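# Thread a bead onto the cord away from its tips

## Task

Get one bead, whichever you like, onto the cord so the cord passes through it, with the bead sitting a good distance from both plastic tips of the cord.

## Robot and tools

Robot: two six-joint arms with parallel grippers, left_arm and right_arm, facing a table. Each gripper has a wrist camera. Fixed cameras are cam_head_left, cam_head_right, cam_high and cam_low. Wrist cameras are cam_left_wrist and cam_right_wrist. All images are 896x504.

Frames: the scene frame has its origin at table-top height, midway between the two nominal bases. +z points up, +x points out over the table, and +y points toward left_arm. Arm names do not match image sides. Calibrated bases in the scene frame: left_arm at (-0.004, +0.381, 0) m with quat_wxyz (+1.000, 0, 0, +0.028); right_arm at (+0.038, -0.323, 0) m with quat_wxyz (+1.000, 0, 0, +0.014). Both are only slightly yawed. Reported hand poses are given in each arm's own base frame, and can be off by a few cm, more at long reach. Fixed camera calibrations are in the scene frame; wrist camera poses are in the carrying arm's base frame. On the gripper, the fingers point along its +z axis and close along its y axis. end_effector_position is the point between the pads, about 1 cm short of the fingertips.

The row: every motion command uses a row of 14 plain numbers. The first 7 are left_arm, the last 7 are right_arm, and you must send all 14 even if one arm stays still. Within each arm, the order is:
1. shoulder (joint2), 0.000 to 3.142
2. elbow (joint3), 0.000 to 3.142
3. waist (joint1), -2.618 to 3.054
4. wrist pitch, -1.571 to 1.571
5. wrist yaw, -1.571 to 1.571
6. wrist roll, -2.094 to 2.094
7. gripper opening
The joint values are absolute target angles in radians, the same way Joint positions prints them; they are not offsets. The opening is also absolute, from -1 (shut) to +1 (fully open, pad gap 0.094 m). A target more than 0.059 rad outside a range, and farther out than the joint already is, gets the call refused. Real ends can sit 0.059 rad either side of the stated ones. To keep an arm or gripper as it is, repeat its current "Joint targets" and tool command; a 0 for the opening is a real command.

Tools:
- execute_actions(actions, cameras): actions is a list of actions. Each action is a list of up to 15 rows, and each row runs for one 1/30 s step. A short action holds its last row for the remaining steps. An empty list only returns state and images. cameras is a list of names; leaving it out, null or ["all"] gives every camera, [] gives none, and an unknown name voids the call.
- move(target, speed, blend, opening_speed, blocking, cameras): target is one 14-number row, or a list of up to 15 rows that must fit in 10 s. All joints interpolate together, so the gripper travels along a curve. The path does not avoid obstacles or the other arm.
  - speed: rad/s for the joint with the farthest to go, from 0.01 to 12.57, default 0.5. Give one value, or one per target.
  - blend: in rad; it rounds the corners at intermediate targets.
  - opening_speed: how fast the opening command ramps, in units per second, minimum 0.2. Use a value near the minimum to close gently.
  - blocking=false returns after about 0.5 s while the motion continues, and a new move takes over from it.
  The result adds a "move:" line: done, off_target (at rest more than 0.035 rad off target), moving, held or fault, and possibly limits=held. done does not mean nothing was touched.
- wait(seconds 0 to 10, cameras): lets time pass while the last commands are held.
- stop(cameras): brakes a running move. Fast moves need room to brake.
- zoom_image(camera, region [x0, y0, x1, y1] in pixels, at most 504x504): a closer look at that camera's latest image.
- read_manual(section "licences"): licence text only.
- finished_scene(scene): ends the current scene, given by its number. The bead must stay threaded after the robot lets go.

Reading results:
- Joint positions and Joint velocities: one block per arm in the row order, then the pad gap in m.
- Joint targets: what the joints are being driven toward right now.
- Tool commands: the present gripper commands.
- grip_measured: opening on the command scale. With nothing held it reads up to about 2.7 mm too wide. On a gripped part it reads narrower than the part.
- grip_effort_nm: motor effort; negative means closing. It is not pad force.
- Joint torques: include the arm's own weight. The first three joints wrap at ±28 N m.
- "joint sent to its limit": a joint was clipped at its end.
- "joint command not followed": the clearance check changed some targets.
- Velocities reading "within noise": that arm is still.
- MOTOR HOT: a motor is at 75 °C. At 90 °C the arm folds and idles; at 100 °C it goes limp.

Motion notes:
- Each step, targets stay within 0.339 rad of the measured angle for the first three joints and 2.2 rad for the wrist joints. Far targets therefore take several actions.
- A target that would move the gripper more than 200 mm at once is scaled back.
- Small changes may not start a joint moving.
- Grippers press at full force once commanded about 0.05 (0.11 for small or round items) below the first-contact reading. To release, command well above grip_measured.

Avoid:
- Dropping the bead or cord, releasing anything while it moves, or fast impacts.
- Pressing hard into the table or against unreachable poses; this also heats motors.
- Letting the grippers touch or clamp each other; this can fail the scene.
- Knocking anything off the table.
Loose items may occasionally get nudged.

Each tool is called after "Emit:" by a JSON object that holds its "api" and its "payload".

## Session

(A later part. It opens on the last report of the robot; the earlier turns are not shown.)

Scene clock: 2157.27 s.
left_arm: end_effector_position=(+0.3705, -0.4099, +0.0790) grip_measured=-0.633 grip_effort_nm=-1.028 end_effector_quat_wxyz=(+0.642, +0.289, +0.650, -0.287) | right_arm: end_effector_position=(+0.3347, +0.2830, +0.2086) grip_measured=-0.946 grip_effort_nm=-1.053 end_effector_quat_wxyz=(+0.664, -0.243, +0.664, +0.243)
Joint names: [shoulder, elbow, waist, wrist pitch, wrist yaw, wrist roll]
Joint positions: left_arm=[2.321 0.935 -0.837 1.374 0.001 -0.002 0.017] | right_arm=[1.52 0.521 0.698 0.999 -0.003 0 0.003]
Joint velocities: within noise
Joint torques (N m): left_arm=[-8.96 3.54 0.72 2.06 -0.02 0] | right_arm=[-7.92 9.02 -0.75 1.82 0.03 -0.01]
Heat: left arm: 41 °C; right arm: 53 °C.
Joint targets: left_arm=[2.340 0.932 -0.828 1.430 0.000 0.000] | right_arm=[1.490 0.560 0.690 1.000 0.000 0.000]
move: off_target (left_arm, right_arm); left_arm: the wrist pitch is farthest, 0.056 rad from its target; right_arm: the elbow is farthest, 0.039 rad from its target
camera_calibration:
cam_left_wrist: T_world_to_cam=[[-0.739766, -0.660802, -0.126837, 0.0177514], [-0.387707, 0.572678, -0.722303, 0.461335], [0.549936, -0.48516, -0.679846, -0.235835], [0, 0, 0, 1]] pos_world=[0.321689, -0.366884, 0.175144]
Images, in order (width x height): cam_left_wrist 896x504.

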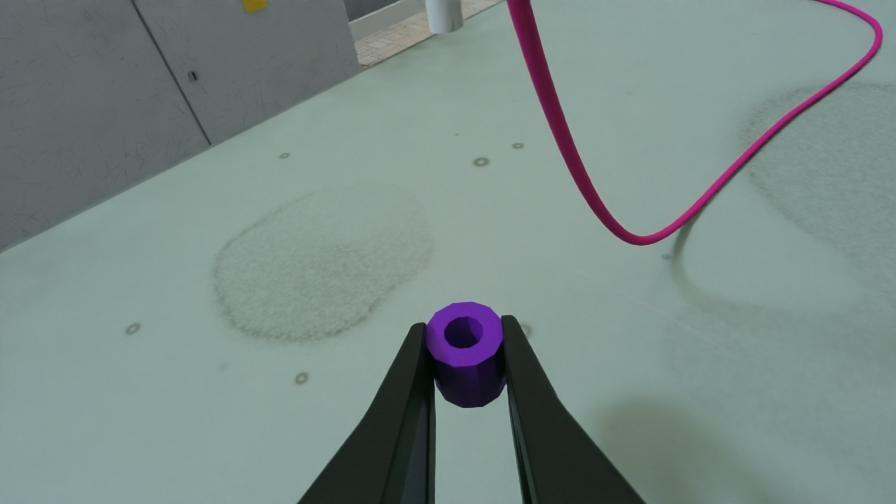

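Emit:
{"api": "move", "payload": {"target": [[2.340, 0.932, -0.828, 1.430, 0.0, 0.0, -0.70, 1.600, 1.170, 0.450, -0.358, 0.0, 0.20, -0.97], [2.340, 0.932, -0.828, 1.430, 0.0, 0.0, -0.70, 2.315, 2.210, 0.346, -1.470, 0.0, 0.343, -0.97], [2.340, 0.932, -0.828, 1.430, 0.0, 0.0, -0.70, 2.315, 1.960, 0.346, -1.210, 0.0, 0.343, -0.97]], "speed": [0.5, 0.5, 0.25], "blend": [0.05, 0.03, 0], "cameras": ["cam_right_wrist", "cam_low", "cam_high"]}}

Scene clock: 2170.50 s.
left_arm: end_effector_position=(+0.3705, -0.4099, +0.0790) grip_measured=-0.633 grip_effort_nm=-1.023 end_effector_quat_wxyz=(+0.642, +0.289, +0.650, -0.287) | right_arm: end_effector_position=(+0.4223, +0.1573, +0.0475) grip_measured=-0.946 grip_effort_nm=-1.057 end_effector_quat_wxyz=(+0.008, -0.008, +1.000, +0.004)
Joint names: [shoulder, elbow, waist, wrist pitch, wrist yaw, wrist roll]
Joint positions: left_arm=[2.321 0.935 -0.837 1.374 0.001 -0.002 0.017] | right_arm=[2.296 1.976 0.353 -1.233 -0.003 0.337 0.003]
Joint velocities: within noise
Joint torques (N m): left_arm=[-8.96 3.55 0.75 2.06 -0.02 0.01] | right_arm=[-10.95 4.86 -0.59 0.23 0.04 0.07]
Heat: left arm: 42 °C; right arm: 47 °C.
Joint targets: left_arm=[2.340 0.932 -0.828 1.430 0.000 0.000] | right_arm=[2.315 1.960 0.346 -1.210 0.000 0.343]
move: off_target (left_arm); left_arm: the wrist pitch is farthest, 0.056 rad from its target
camera_calibration:
cam_right_wrist: T_world_to_cam=[[-0.0844113, -0.996379, -0.0101407, 0.194785], [-0.744046, 0.0562583, 0.665756, 0.298889], [-0.662775, 0.0637425, -0.746101, 0.421221], [0, 0, 0, 1]] pos_world=[0.518004, 0.150416, 0.117262]
Images, in order (width x height): cam_high 896x504, cam_low 896x504, cam_right_wrist 896x504.

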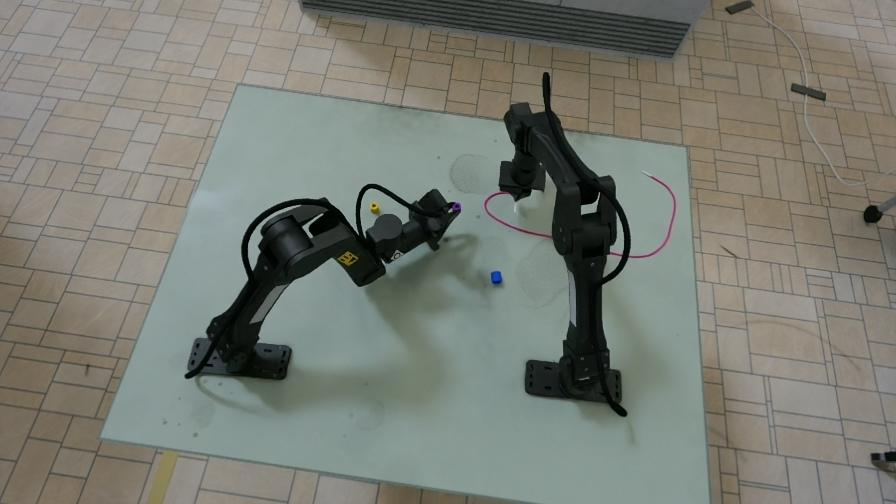

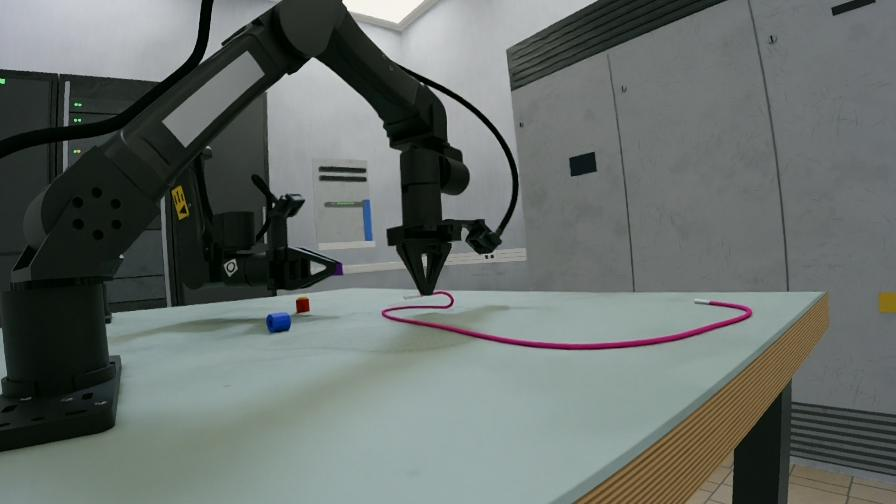

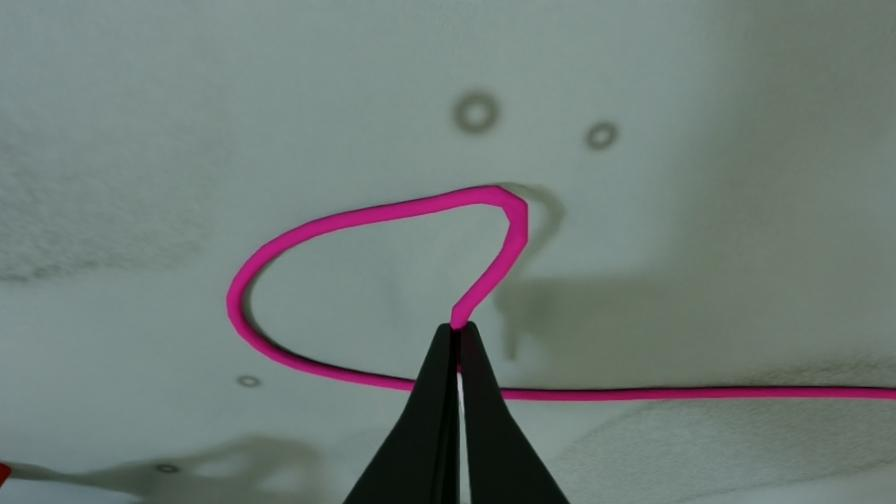

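Emit:
{"api": "move", "payload": {"target": [2.340, 0.932, -0.828, 1.430, 0.0, 0.0, -0.70, 2.315, 1.872, 0.346, -1.140, 0.0, 0.343, -0.97], "speed": 0.15, "cameras": ["cam_right_wrist", "cam_low"]}}

Scene clock: 2204.53 s.
left_arm: end_effector_position=(+0.3705, -0.4099, +0.0790) grip_measured=-0.633 grip_effort_nm=-1.028 end_effector_quat_wxyz=(+0.642, +0.289, +0.650, -0.287) | right_arm: end_effector_position=(+0.4156, +0.1549, +0.0256) grip_measured=-0.946 grip_effort_nm=-1.053 end_effector_quat_wxyz=(-0.001, -0.008, +1.000, +0.001)
Joint names: [shoulder, elbow, waist, wrist pitch, wrist yaw, wrist roll]
Joint positions: left_arm=[2.321 0.935 -0.837 1.374 0.001 -0.002 0.017] | right_arm=[2.296 1.888 0.353 -1.163 -0.003 0.337 0.003]
Joint velocities: within noise
Joint torques (N m): left_arm=[-8.96 3.54 0.76 2.06 -0.02 0.01] | right_arm=[-10.81 4.68 -0.65 0.24 0.02 0.07]
Heat: left arm: 42 °C; right arm: 38 °C.
Joint targets: left_arm=[2.340 0.932 -0.828 1.430 0.000 0.000] | right_arm=[2.315 1.872 0.346 -1.140 0.000 0.343]
move: off_target (left_arm); left_arm: the wrist pitch is farthest, 0.056 rad from its target
camera_calibration:
cam_right_wrist: T_world_to_cam=[[-0.0844727, -0.996422, -0.00267926, 0.191443], [-0.733008, 0.0603196, 0.67754, 0.303158], [-0.674955, 0.0591975, -0.735481, 0.40605], [0, 0, 0, 1]] pos_world=[0.512454, 0.148434, 0.0937532]
Images, in order (width x height): cam_low 896x504, cam_right_wrist 896x504.

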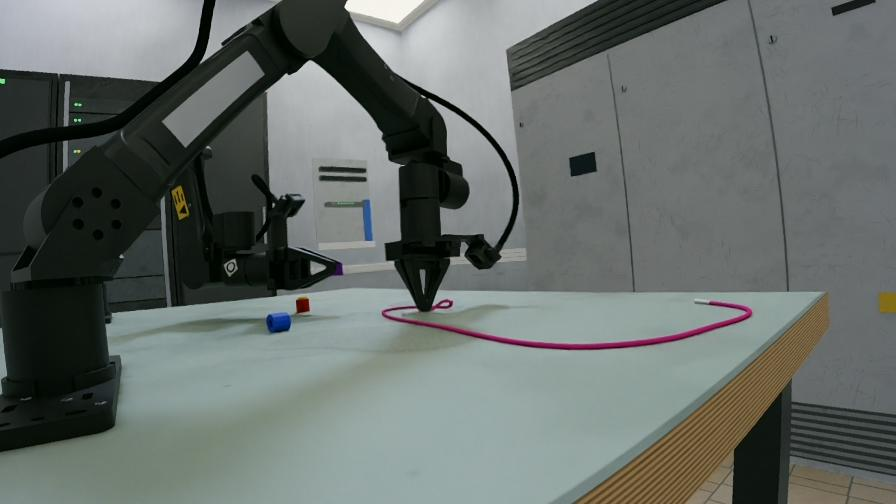

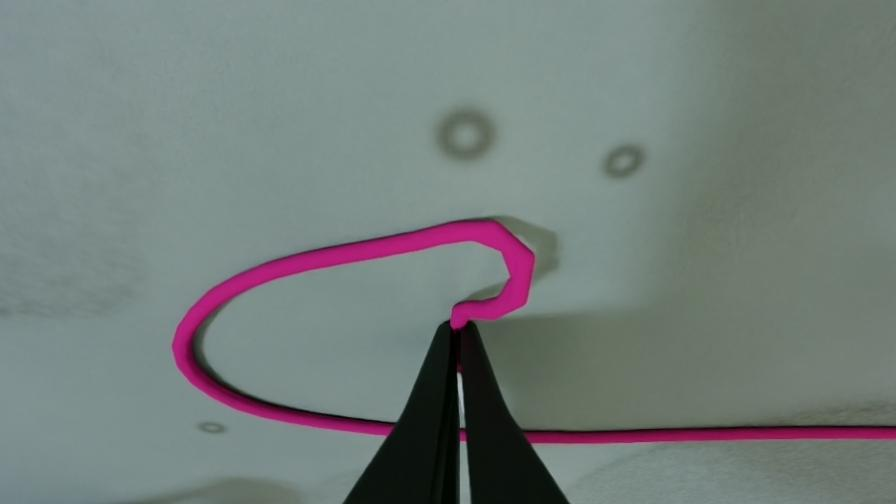

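Emit:
{"api": "move", "payload": {"target": [2.340, 0.932, -0.828, 1.430, 0.0, 0.0, -0.70, 2.315, 1.872, 0.346, -1.140, 0.0, 0.343, -0.3], "speed": 0.15, "opening_speed": 0.3, "cameras": ["cam_right_wrist", "cam_low"]}}

Scene clock: 2210.77 s.
left_arm: end_effector_position=(+0.3705, -0.4099, +0.0790) grip_measured=-0.633 grip_effort_nm=-1.038 end_effector_quat_wxyz=(+0.642, +0.289, +0.650, -0.287) | right_arm: end_effector_position=(+0.4158, +0.1549, +0.0256) grip_measured=-0.303 grip_effort_nm=0.129 end_effector_quat_wxyz=(+0.000, -0.008, +1.000, +0.002)
Joint names: [shoulder, elbow, waist, wrist pitch, wrist yaw, wrist roll]
Joint positions: left_arm=[2.321 0.935 -0.837 1.374 0.001 -0.002 0.017] | right_arm=[2.296 1.888 0.353 -1.163 -0.003 0.337 0.033]
Joint velocities: within noise
Joint torques (N m): left_arm=[-8.98 3.55 0.73 2.06 -0.02 0.02] | right_arm=[-10.88 4.71 -0.69 0.23 0.02 0.06]
Heat: left arm: 42 °C; right arm: 38 °C.
Joint targets: left_arm=[2.340 0.932 -0.828 1.430 0.000 0.000] | right_arm=[2.315 1.872 0.346 -1.140 0.000 0.343]
move: off_target (left_arm); left_arm: the wrist pitch is farthest, 0.056 rad from its target
camera_calibration:
cam_right_wrist: T_world_to_cam=[[-0.0845262, -0.996417, -0.00295388, 0.191503], [-0.733443, 0.0602108, 0.67708, 0.303444], [-0.674476, 0.0593975, -0.735904, 0.405955], [0, 0, 0, 1]] pos_world=[0.512552, 0.148434, 0.0938536]
Images, in order (width x height): cam_low 896x504, cam_right_wrist 896x504.

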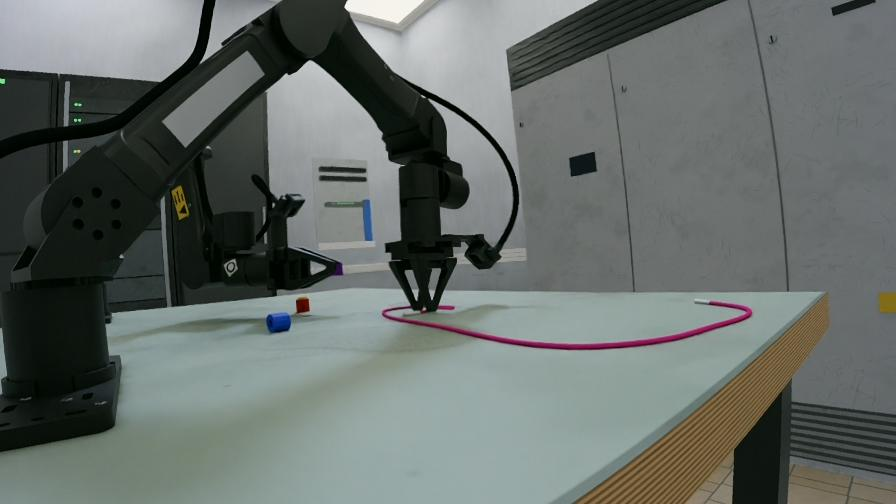

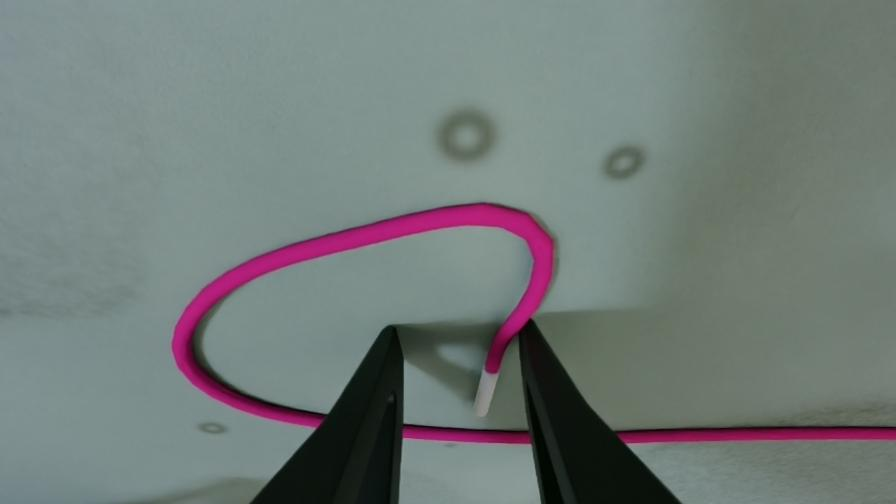

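Emit:
{"api": "move", "payload": {"target": [[2.340, 0.932, -0.600, 1.430, 0.0, 0.0, -0.70, 2.315, 2.110, 0.346, -1.370, 0.0, 0.343, -0.3], [2.340, 0.932, -0.600, 1.430, 0.0, 0.0, -0.70, 2.486, 2.365, 0.370, -1.444, 0.0, -1.420, -0.3]], "speed": [0.3, 0.5], "cameras": ["cam_right_wrist", "cam_high"]}}

Scene clock: 2253.13 s.
left_arm: end_effector_position=(+0.4559, -0.3122, +0.0790) grip_measured=-0.633 grip_effort_nm=-1.028 end_effector_quat_wxyz=(+0.671, +0.211, +0.679, -0.210) | right_arm: end_effector_position=(+0.4473, +0.1696, +0.0624) grip_measured=-0.303 grip_effort_nm=0.134 end_effector_quat_wxyz=(-0.004, +0.775, -0.632, +0.003)
Joint names: [shoulder, elbow, waist, wrist pitch, wrist yaw, wrist roll]
Joint positions: left_arm=[2.321 0.935 -0.601 1.374 0.003 -0.003 0.017] | right_arm=[2.461 2.324 0.361 -1.424 0.001 -1.411 0.033]
Joint velocities: within noise
Joint torques (N m): left_arm=[-8.96 3.55 0.1 2.05 -0.04 0.01] | right_arm=[-11.55 9.18 0.85 -0.17 -0.03 -0.06]
Heat: left arm: 42 °C; right arm: 38 °C.
Joint targets: left_arm=[2.340 0.932 -0.600 1.430 0.000 0.000] | right_arm=[2.486 2.365 0.370 -1.444 0.000 -1.420]
move: off_target (left_arm, right_arm); left_arm: the wrist pitch is farthest, 0.056 rad from its target; right_arm: the elbow is farthest, 0.041 rad from its target
camera_calibration:
cam_right_wrist: T_world_to_cam=[[0.994901, 0.10037, 0.00985233, -0.460667], [0.0674378, -0.734725, 0.675005, 0.0774895], [0.0749889, -0.670899, -0.737748, 0.242137], [0, 0, 0, 1]] pos_world=[0.434935, 0.26562, 0.130869]
Images, in order (width x height): cam_high 896x504, cam_right_wrist 896x504.

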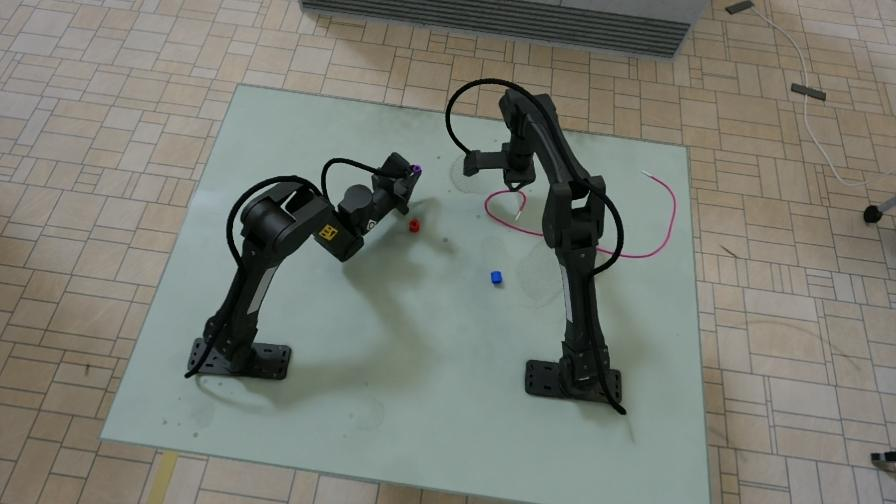

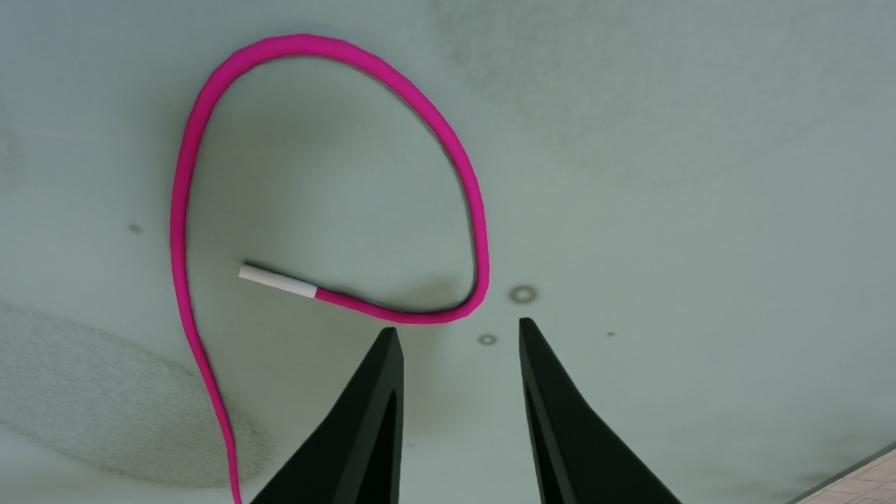

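Emit:
{"api": "move", "payload": {"target": [2.340, 0.932, -0.600, 1.430, 0.0, 0.0, -0.70, 2.538, 2.382, 0.325, -1.371, 0.0, -1.316, -0.3], "speed": 0.2, "cameras": ["cam_right_wrist", "cam_low"]}}

Scene clock: 2287.50 s.
left_arm: end_effector_position=(+0.4559, -0.3122, +0.0790) grip_measured=-0.633 grip_effort_nm=-1.028 end_effector_quat_wxyz=(+0.671, +0.211, +0.679, -0.210) | right_arm: end_effector_position=(+0.4608, +0.1574, +0.0407) grip_measured=-0.303 grip_effort_nm=0.134 end_effector_quat_wxyz=(-0.002, +0.734, -0.680, +0.002)
Joint names: [shoulder, elbow, waist, wrist pitch, wrist yaw, wrist roll]
Joint positions: left_arm=[2.321 0.935 -0.601 1.374 0.003 -0.003 0.017] | right_arm=[2.516 2.339 0.328 -1.388 0.002 -1.319 0.033]
Joint velocities: within noise
Joint torques (N m): left_arm=[-8.98 3.55 0.12 2.06 -0.05 0.01] | right_arm=[-12.1 9.36 -0.28 0.18 -0.05 0.01]
Heat: left arm: 43 °C; right arm: 35 °C.
Joint targets: left_arm=[2.340 0.932 -0.600 1.430 0.000 0.000] | right_arm=[2.538 2.382 0.325 -1.371 0.000 -1.316]
move: off_target (left_arm, right_arm); left_arm: the wrist pitch is farthest, 0.056 rad from its target; right_arm: the elbow is farthest, 0.043 rad from its target
camera_calibration:
cam_right_wrist: T_world_to_cam=[[0.999679, -0.0245603, 0.00627068, -0.455168], [-0.0223278, -0.736079, 0.676527, 0.123768], [-0.012, -0.67645, -0.736391, 0.2578], [0, 0, 0, 1]] pos_world=[0.460879, 0.254313, 0.108963]
Images, in order (width x height): cam_low 896x504, cam_right_wrist 896x504.

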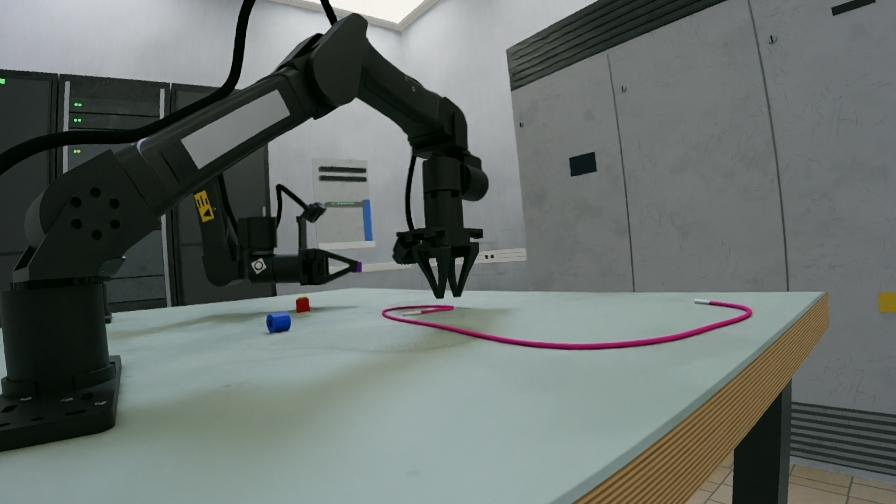

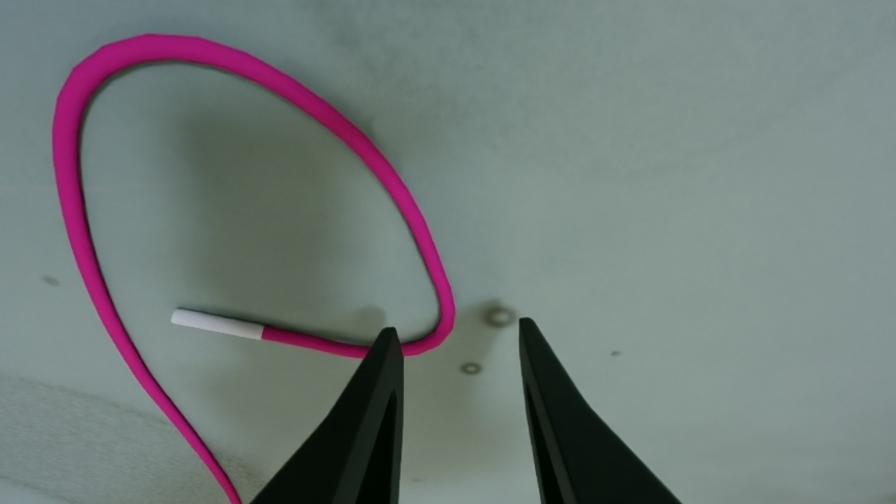

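Emit:
{"api": "move", "payload": {"target": [2.340, 0.932, -0.600, 1.430, 0.0, 0.0, -0.70, 2.538, 2.272, 0.325, -1.319, 0.0, -1.316, -0.3], "speed": 0.15, "cameras": ["cam_right_wrist", "cam_low"]}}

Emit:
{"api": "zoom_image", "payload": {"camera": "cam_low", "region": [400, 260, 500, 340]}}

Scene clock: 2308.10 s.
left_arm: end_effector_position=(+0.4559, -0.3122, +0.0790) grip_measured=-0.633 grip_effort_nm=-1.023 end_effector_quat_wxyz=(+0.671, +0.211, +0.679, -0.210) | right_arm: end_effector_position=(+0.4616, +0.1577, +0.0281) grip_measured=-0.303 grip_effort_nm=0.134 end_effector_quat_wxyz=(-0.003, +0.733, -0.680, +0.003)
Joint names: [shoulder, elbow, waist, wrist pitch, wrist yaw, wrist roll]
Joint positions: left_arm=[2.321 0.935 -0.601 1.374 0.003 -0.003 0.017] | right_arm=[2.516 2.289 0.328 -1.337 0.002 -1.318 0.033]
Joint velocities: within noise
Joint torques (N m): left_arm=[-8.96 3.54 0.1 2.06 -0.04 0.01] | right_arm=[-12.07 4.78 -0.23 0.19 -0.05 0.03]
Heat: left arm: 43 °C; right arm: 38 °C.
Joint targets: left_arm=[2.340 0.932 -0.600 1.430 0.000 0.000] | right_arm=[2.538 2.272 0.325 -1.319 0.000 -1.316]
move: off_target (left_arm); left_arm: the wrist pitch is farthest, 0.056 rad from its target
camera_calibration:
cam_right_wrist: T_world_to_cam=[[0.999647, -0.0254233, 0.0076974, -0.455782], [-0.0239343, -0.736385, 0.676139, 0.133318], [-0.0115215, -0.676085, -0.736734, 0.248527], [0, 0, 0, 1]] pos_world=[0.461676, 0.254611, 0.0964651]
Images, in order (width x height): cam_low 896x504, cam_right_wrist 896x504.

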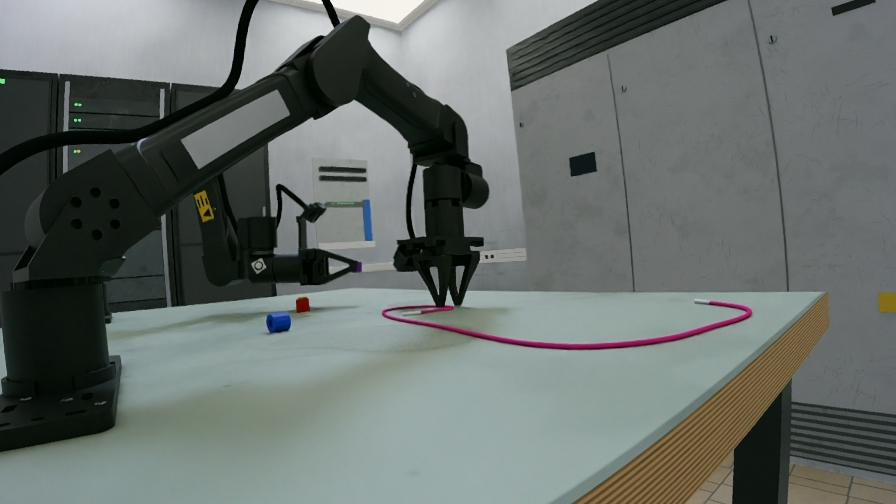

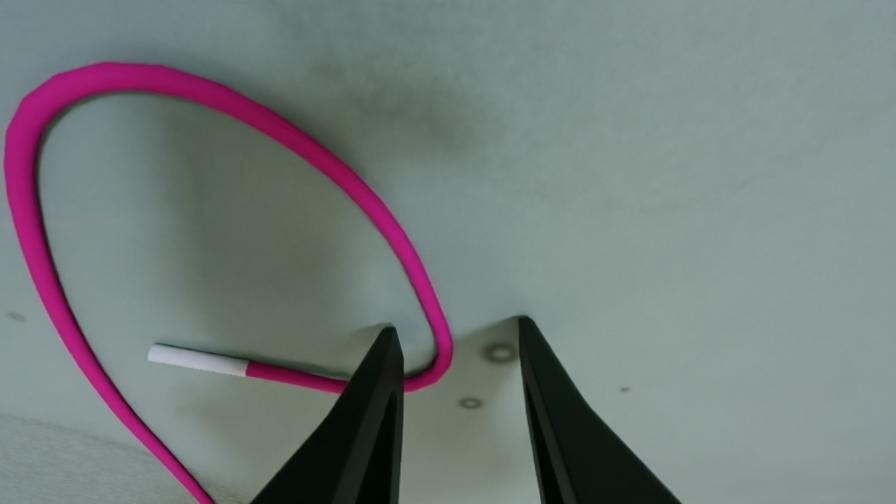

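Scaled by 5.040 from the camera's 896x504 image, which has a finer 1280x720 frame.

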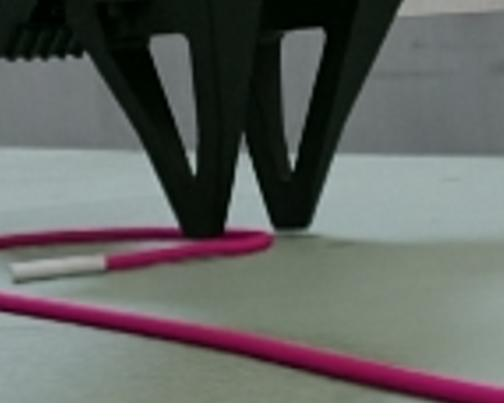

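Emit:
{"api": "move", "payload": {"target": [2.340, 0.932, -0.600, 1.430, 0.0, 0.0, -0.70, 2.538, 2.261, 0.325, -1.309, 0.0, -1.316, -0.3], "speed": 0.1, "cameras": []}}

Scene clock: 2315.90 s.
left_arm: end_effector_position=(+0.4559, -0.3122, +0.0790) grip_measured=-0.633 grip_effort_nm=-1.028 end_effector_quat_wxyz=(+0.671, +0.211, +0.679, -0.210) | right_arm: end_effector_position=(+0.4627, +0.1579, +0.0272) grip_measured=-0.303 grip_effort_nm=0.134 end_effector_quat_wxyz=(-0.004, +0.733, -0.680, +0.004)
Joint names: [shoulder, elbow, waist, wrist pitch, wrist yaw, wrist roll]
Joint positions: left_arm=[2.321 0.935 -0.601 1.374 0.003 -0.003 0.017] | right_arm=[2.516 2.286 0.328 -1.329 0.003 -1.318 0.033]
Joint velocities: within noise
Joint torques (N m): left_arm=[-8.96 3.55 0.12 2.06 -0.04 0.01] | right_arm=[-12.1 4.27 -0.29 0.23 -0.03 0.02]
Heat: left arm: 43 °C; right arm: 38 °C.
Joint targets: left_arm=[2.340 0.932 -0.600 1.430 0.000 0.000] | right_arm=[2.538 2.261 0.325 -1.309 0.000 -1.316]
move: off_target (left_arm); left_arm: the wrist pitch is farthest, 0.056 rad from its target
No camera images: "cameras" was empty.

Emit:
{"api": "move", "payload": {"target": [2.340, 0.932, -0.600, 1.430, 0.0, 0.0, -0.70, 2.538, 2.275, 0.325, -1.309, 0.0, -1.316, -0.97], "speed": 0.1, "opening_speed": 0.5, "cameras": ["cam_right_wrist"]}}

Scene clock: 2325.47 s.
left_arm: end_effector_position=(+0.4559, -0.3122, +0.0790) grip_measured=-0.633 grip_effort_nm=-1.028 end_effector_quat_wxyz=(+0.671, +0.211, +0.679, -0.210) | right_arm: end_effector_position=(+0.4656, +0.1588, +0.0273) grip_measured=-0.946 grip_effort_nm=-1.004 end_effector_quat_wxyz=(-0.010, +0.733, -0.680, +0.007)
Joint names: [shoulder, elbow, waist, wrist pitch, wrist yaw, wrist roll]
Joint positions: left_arm=[2.321 0.935 -0.601 1.374 0.003 -0.003 0.017] | right_arm=[2.516 2.286 0.328 -1.317 0.003 -1.318 0.003]
Joint velocities: within noise
Joint torques (N m): left_arm=[-8.95 3.54 0.1 2.06 -0.04 0.01] | right_arm=[-12.11 5.26 -0.23 0.14 -0.06 0.02]
Heat: left arm: 43 °C; right arm: 39 °C.
Joint targets: left_arm=[2.340 0.932 -0.600 1.430 0.000 0.000] | right_arm=[2.538 2.275 0.325 -1.309 0.000 -1.316]
move: off_target (left_arm); left_arm: the wrist pitch is farthest, 0.056 rad from its target
camera_calibration:
cam_right_wrist: T_world_to_cam=[[0.999395, -0.0257782, 0.023354, -0.459904], [-0.034784, -0.739448, 0.672315, 0.140485], [-0.0000620229, -0.67272, -0.739897, 0.242999], [0, 0, 0, 1]] pos_world=[0.464527, 0.255496, 0.0960847]
Images, in order (width x height): cam_right_wrist 896x504.

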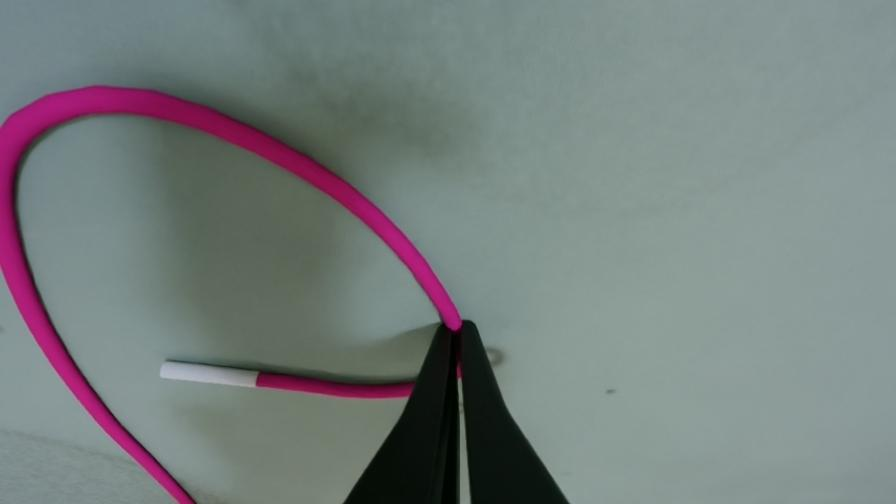

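Emit:
{"api": "move", "payload": {"target": [[2.340, 0.932, -0.600, 1.430, 0.0, 0.0, -0.70, 2.330, 2.260, 0.330, -1.480, 0.0, -1.0, -0.97], [2.340, 0.932, -0.600, 1.430, 0.0, 0.0, -0.70, 1.656, 1.470, 0.500, -0.600, 0.0, -0.40, -0.97], [2.340, 0.932, -0.600, 1.430, 0.0, 0.0, -0.70, 1.300, 0.488, 0.708, 0.870, 0.0, 0.0, -0.97]], "speed": [0.25, 0.45, 0.45], "blend": [0.05, 0.05, 0], "cameras": ["cam_right_wrist", "cam_high", "cam_low"]}}

Scene clock: 2363.50 s.
left_arm: end_effector_position=(+0.4559, -0.3122, +0.0790) grip_measured=-0.633 grip_effort_nm=-1.033 end_effector_quat_wxyz=(+0.671, +0.211, +0.679, -0.210) | right_arm: end_effector_position=(+0.3181, +0.2682, +0.2378) grip_measured=-0.949 grip_effort_nm=-1.057 end_effector_quat_wxyz=(+0.668, -0.242, +0.662, +0.241)
Joint names: [shoulder, elbow, waist, wrist pitch, wrist yaw, wrist roll]
Joint positions: left_arm=[2.321 0.935 -0.601 1.374 0.003 -0.003 0.017] | right_arm=[1.33 0.506 0.7 0.831 0.003 -0.004 0.002]
Joint velocities: within noise
Joint torques (N m): left_arm=[-8.98 3.54 0.1 2.06 -0.05 0.01] | right_arm=[-6.71 5.3 0.7 2.21 -0.04 0.03]
Heat: left arm: 43 °C; right arm: 39 °C.
Joint targets: left_arm=[2.340 0.932 -0.600 1.430 0.000 0.000] | right_arm=[1.300 0.488 0.708 0.870 0.000 0.000]
move: off_target (left_arm, right_arm); left_arm: the wrist pitch is farthest, 0.056 rad from its target; right_arm: the wrist pitch is farthest, 0.039 rad from its target
camera_calibration:
cam_right_wrist: T_world_to_cam=[[0.638833, -0.763258, -0.0965899, 0.0264283], [-0.560411, -0.375644, -0.738127, 0.47966], [0.527098, 0.52567, -0.667712, -0.0339793], [0, 0, 0, 1]] pos_world=[0.269834, 0.218215, 0.333914]
Images, in order (width x height): cam_high 896x504, cam_low 896x504, cam_right_wrist 896x504.

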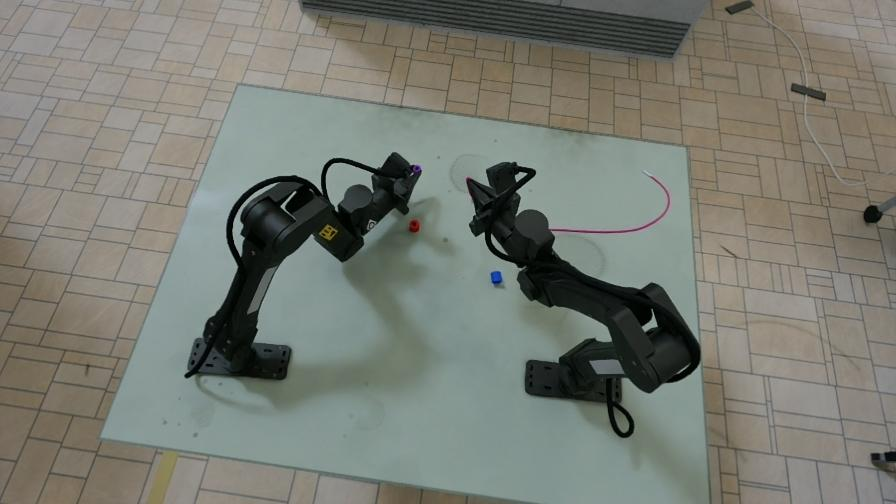

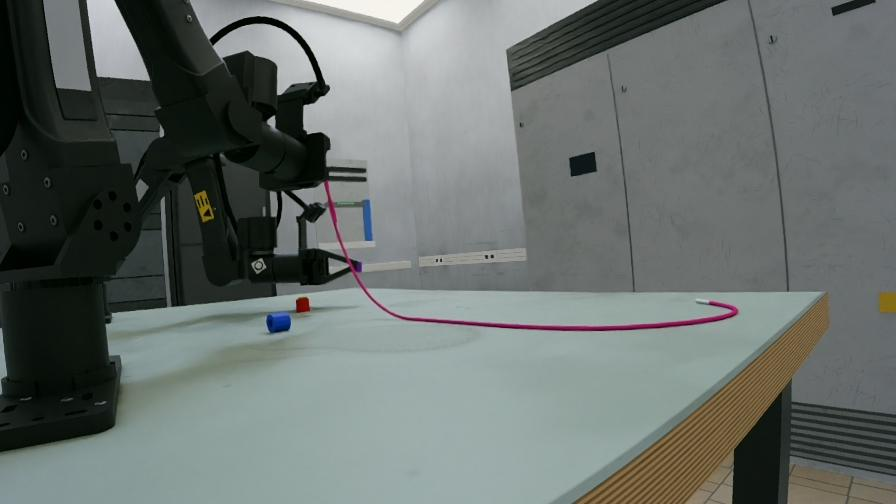

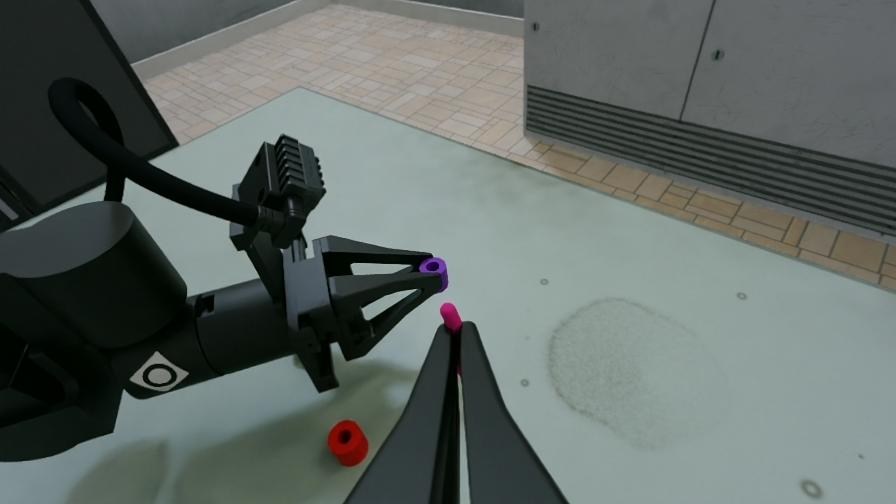

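Emit:
{"api": "move", "payload": {"target": [2.340, 0.932, -0.845, 1.430, 0.0, 0.0, -0.70, 1.300, 0.488, 0.708, 0.870, 0.0, 0.0, -0.97], "speed": 0.25, "cameras": ["cam_right_wrist", "cam_left_wrist", "cam_low"]}}

Scene clock: 2368.00 s.
left_arm: end_effector_position=(+0.3675, -0.4126, +0.0790) grip_measured=-0.633 grip_effort_nm=-1.023 end_effector_quat_wxyz=(+0.640, +0.292, +0.649, -0.290) | right_arm: end_effector_position=(+0.3181, +0.2682, +0.2381) grip_measured=-0.949 grip_effort_nm=-1.057 end_effector_quat_wxyz=(+0.668, -0.241, +0.661, +0.241)
Joint names: [shoulder, elbow, waist, wrist pitch, wrist yaw, wrist roll]
Joint positions: left_arm=[2.321 0.935 -0.844 1.374 0.003 -0.003 0.017] | right_arm=[1.33 0.506 0.7 0.832 0.003 -0.003 0.002]
Joint velocities: within noise
Joint torques (N m): left_arm=[-8.96 3.54 -0.1 2.05 -0.05 0.01] | right_arm=[-6.74 5.27 0.76 2.18 -0.04 0.05]
Heat: left arm: 43 °C; right arm: 37 °C.
Joint targets: left_arm=[2.340 0.932 -0.845 1.430 0.000 0.000] | right_arm=[1.300 0.488 0.708 0.870 0.000 0.000]
move: off_target (left_arm, right_arm); left_arm: the wrist pitch is farthest, 0.056 rad from its target; right_arm: the wrist pitch is farthest, 0.038 rad from its target
camera_calibration:
cam_left_wrist: T_world_to_cam=[[-0.745843, -0.654, -0.126498, 0.0187032], [-0.382633, 0.576077, -0.722307, 0.461277], [0.545262, -0.490326, -0.679905, -0.235922], [0, 0, 0, 1]] pos_world=[0.319089, -0.369178, 0.175145]
cam_right_wrist: T_world_to_cam=[[0.638865, -0.763134, -0.0973492, 0.0265117], [-0.560111, -0.37465, -0.73886, 0.479676], [0.527377, 0.526558, -0.666791, -0.0343197], [0, 0, 0, 1]] pos_world=[0.269834, 0.218014, 0.33411]
Images, in order (width x height): cam_low 896x504, cam_left_wrist 896x504, cam_right_wrist 896x504.

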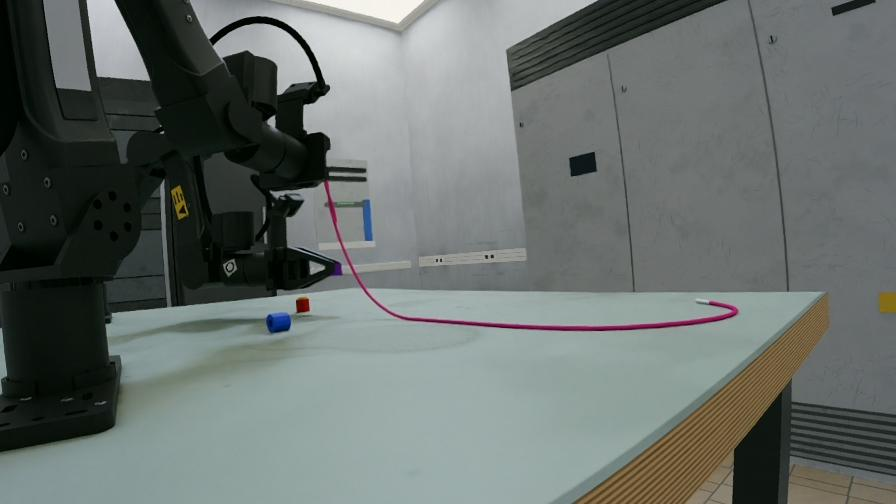

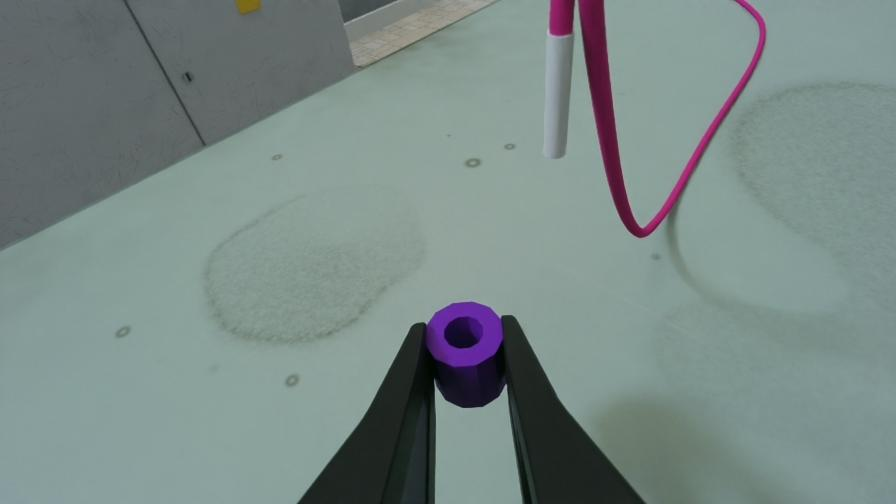

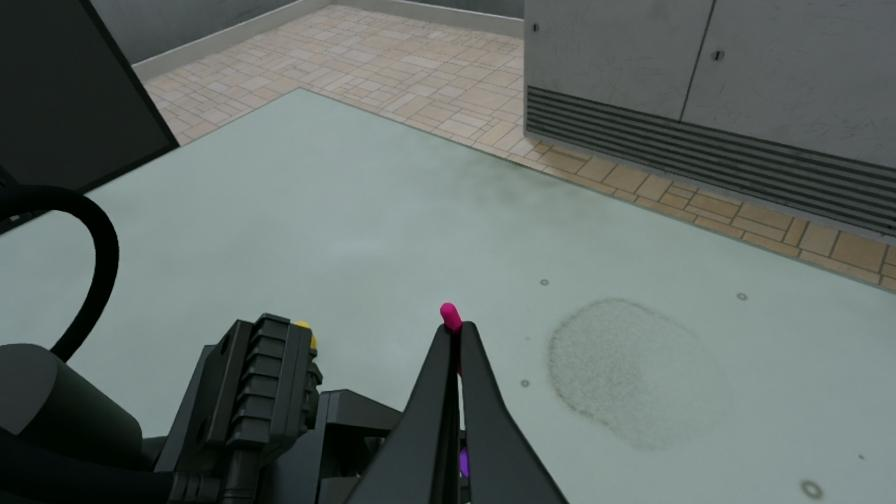

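Emit:
{"api": "zoom_image", "payload": {"camera": "cam_low", "region": [240, 120, 420, 340]}}

Emit:
{"api": "zoom_image", "payload": {"camera": "cam_left_wrist", "region": [440, 0, 800, 260]}}

Scaled by 2.291 from the camera's 896x504 image, which has a finer 1280x720 frame.

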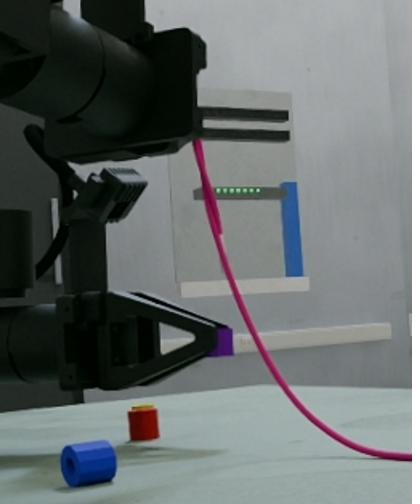

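Scaled by 1.400 from the camera's 896x504 image, which has a finer 1280x720 frame.

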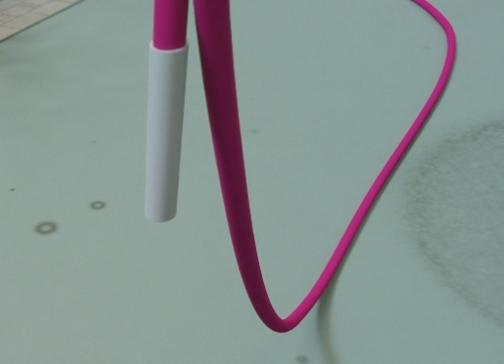

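Emit:
{"api": "zoom_image", "payload": {"camera": "cam_left_wrist", "region": [510, 0, 610, 180]}}

Scaled by 2.800 from the camera's 896x504 image, which has a finer 1280x720 frame.

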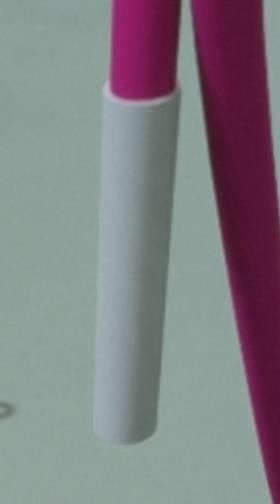

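Emit:
{"api": "move", "payload": {"target": [2.340, 0.932, -0.845, 1.430, 0.0, 0.0, -0.70, 1.300, 0.488, 0.708, 0.870, 0.0, 0.20, -0.97], "speed": 0.2, "cameras": ["cam_left_wrist"]}}

Scene clock: 2560.60 s.
left_arm: end_effector_position=(+0.3675, -0.4126, +0.0790) grip_measured=-0.633 grip_effort_nm=-1.028 end_effector_quat_wxyz=(+0.640, +0.292, +0.649, -0.290) | right_arm: end_effector_position=(+0.3181, +0.2682, +0.2382) grip_measured=-0.949 grip_effort_nm=-1.053 end_effector_quat_wxyz=(+0.640, -0.173, +0.682, +0.307)
Joint names: [shoulder, elbow, waist, wrist pitch, wrist yaw, wrist roll]
Joint positions: left_arm=[2.321 0.935 -0.844 1.374 0.003 -0.003 0.017] | right_arm=[1.33 0.506 0.7 0.833 0.003 0.199 0.002]
Joint velocities: within noise
Joint torques (N m): left_arm=[-8.96 3.55 -0.1 2.06 -0.05 0.02] | right_arm=[-6.72 5.27 0.73 2.2 -0.06 0.04]
Heat: left arm: 44 °C; right arm: 40 °C.
Joint targets: left_arm=[2.340 0.932 -0.845 1.430 0.000 0.000] | right_arm=[1.300 0.488 0.708 0.870 0.000 0.200]
move: off_target (left_arm, right_arm); left_arm: the wrist pitch is farthest, 0.056 rad from its target; right_arm: the wrist pitch is farthest, 0.037 rad from its target
camera_calibration:
cam_left_wrist: T_world_to_cam=[[-0.745843, -0.654, -0.126498, 0.0187032], [-0.382633, 0.576077, -0.722307, 0.461277], [0.545262, -0.490326, -0.679905, -0.235922], [0, 0, 0, 1]] pos_world=[0.319089, -0.369178, 0.175145]
Images, in order (width x height): cam_left_wrist 896x504.

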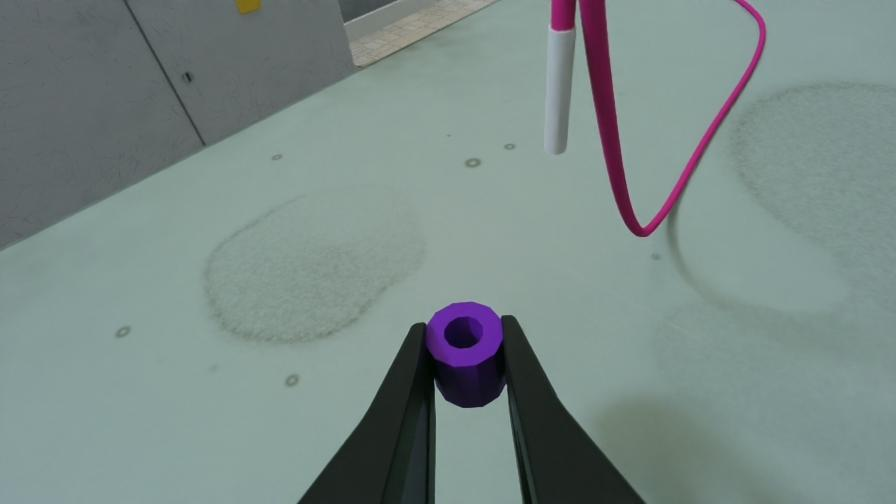

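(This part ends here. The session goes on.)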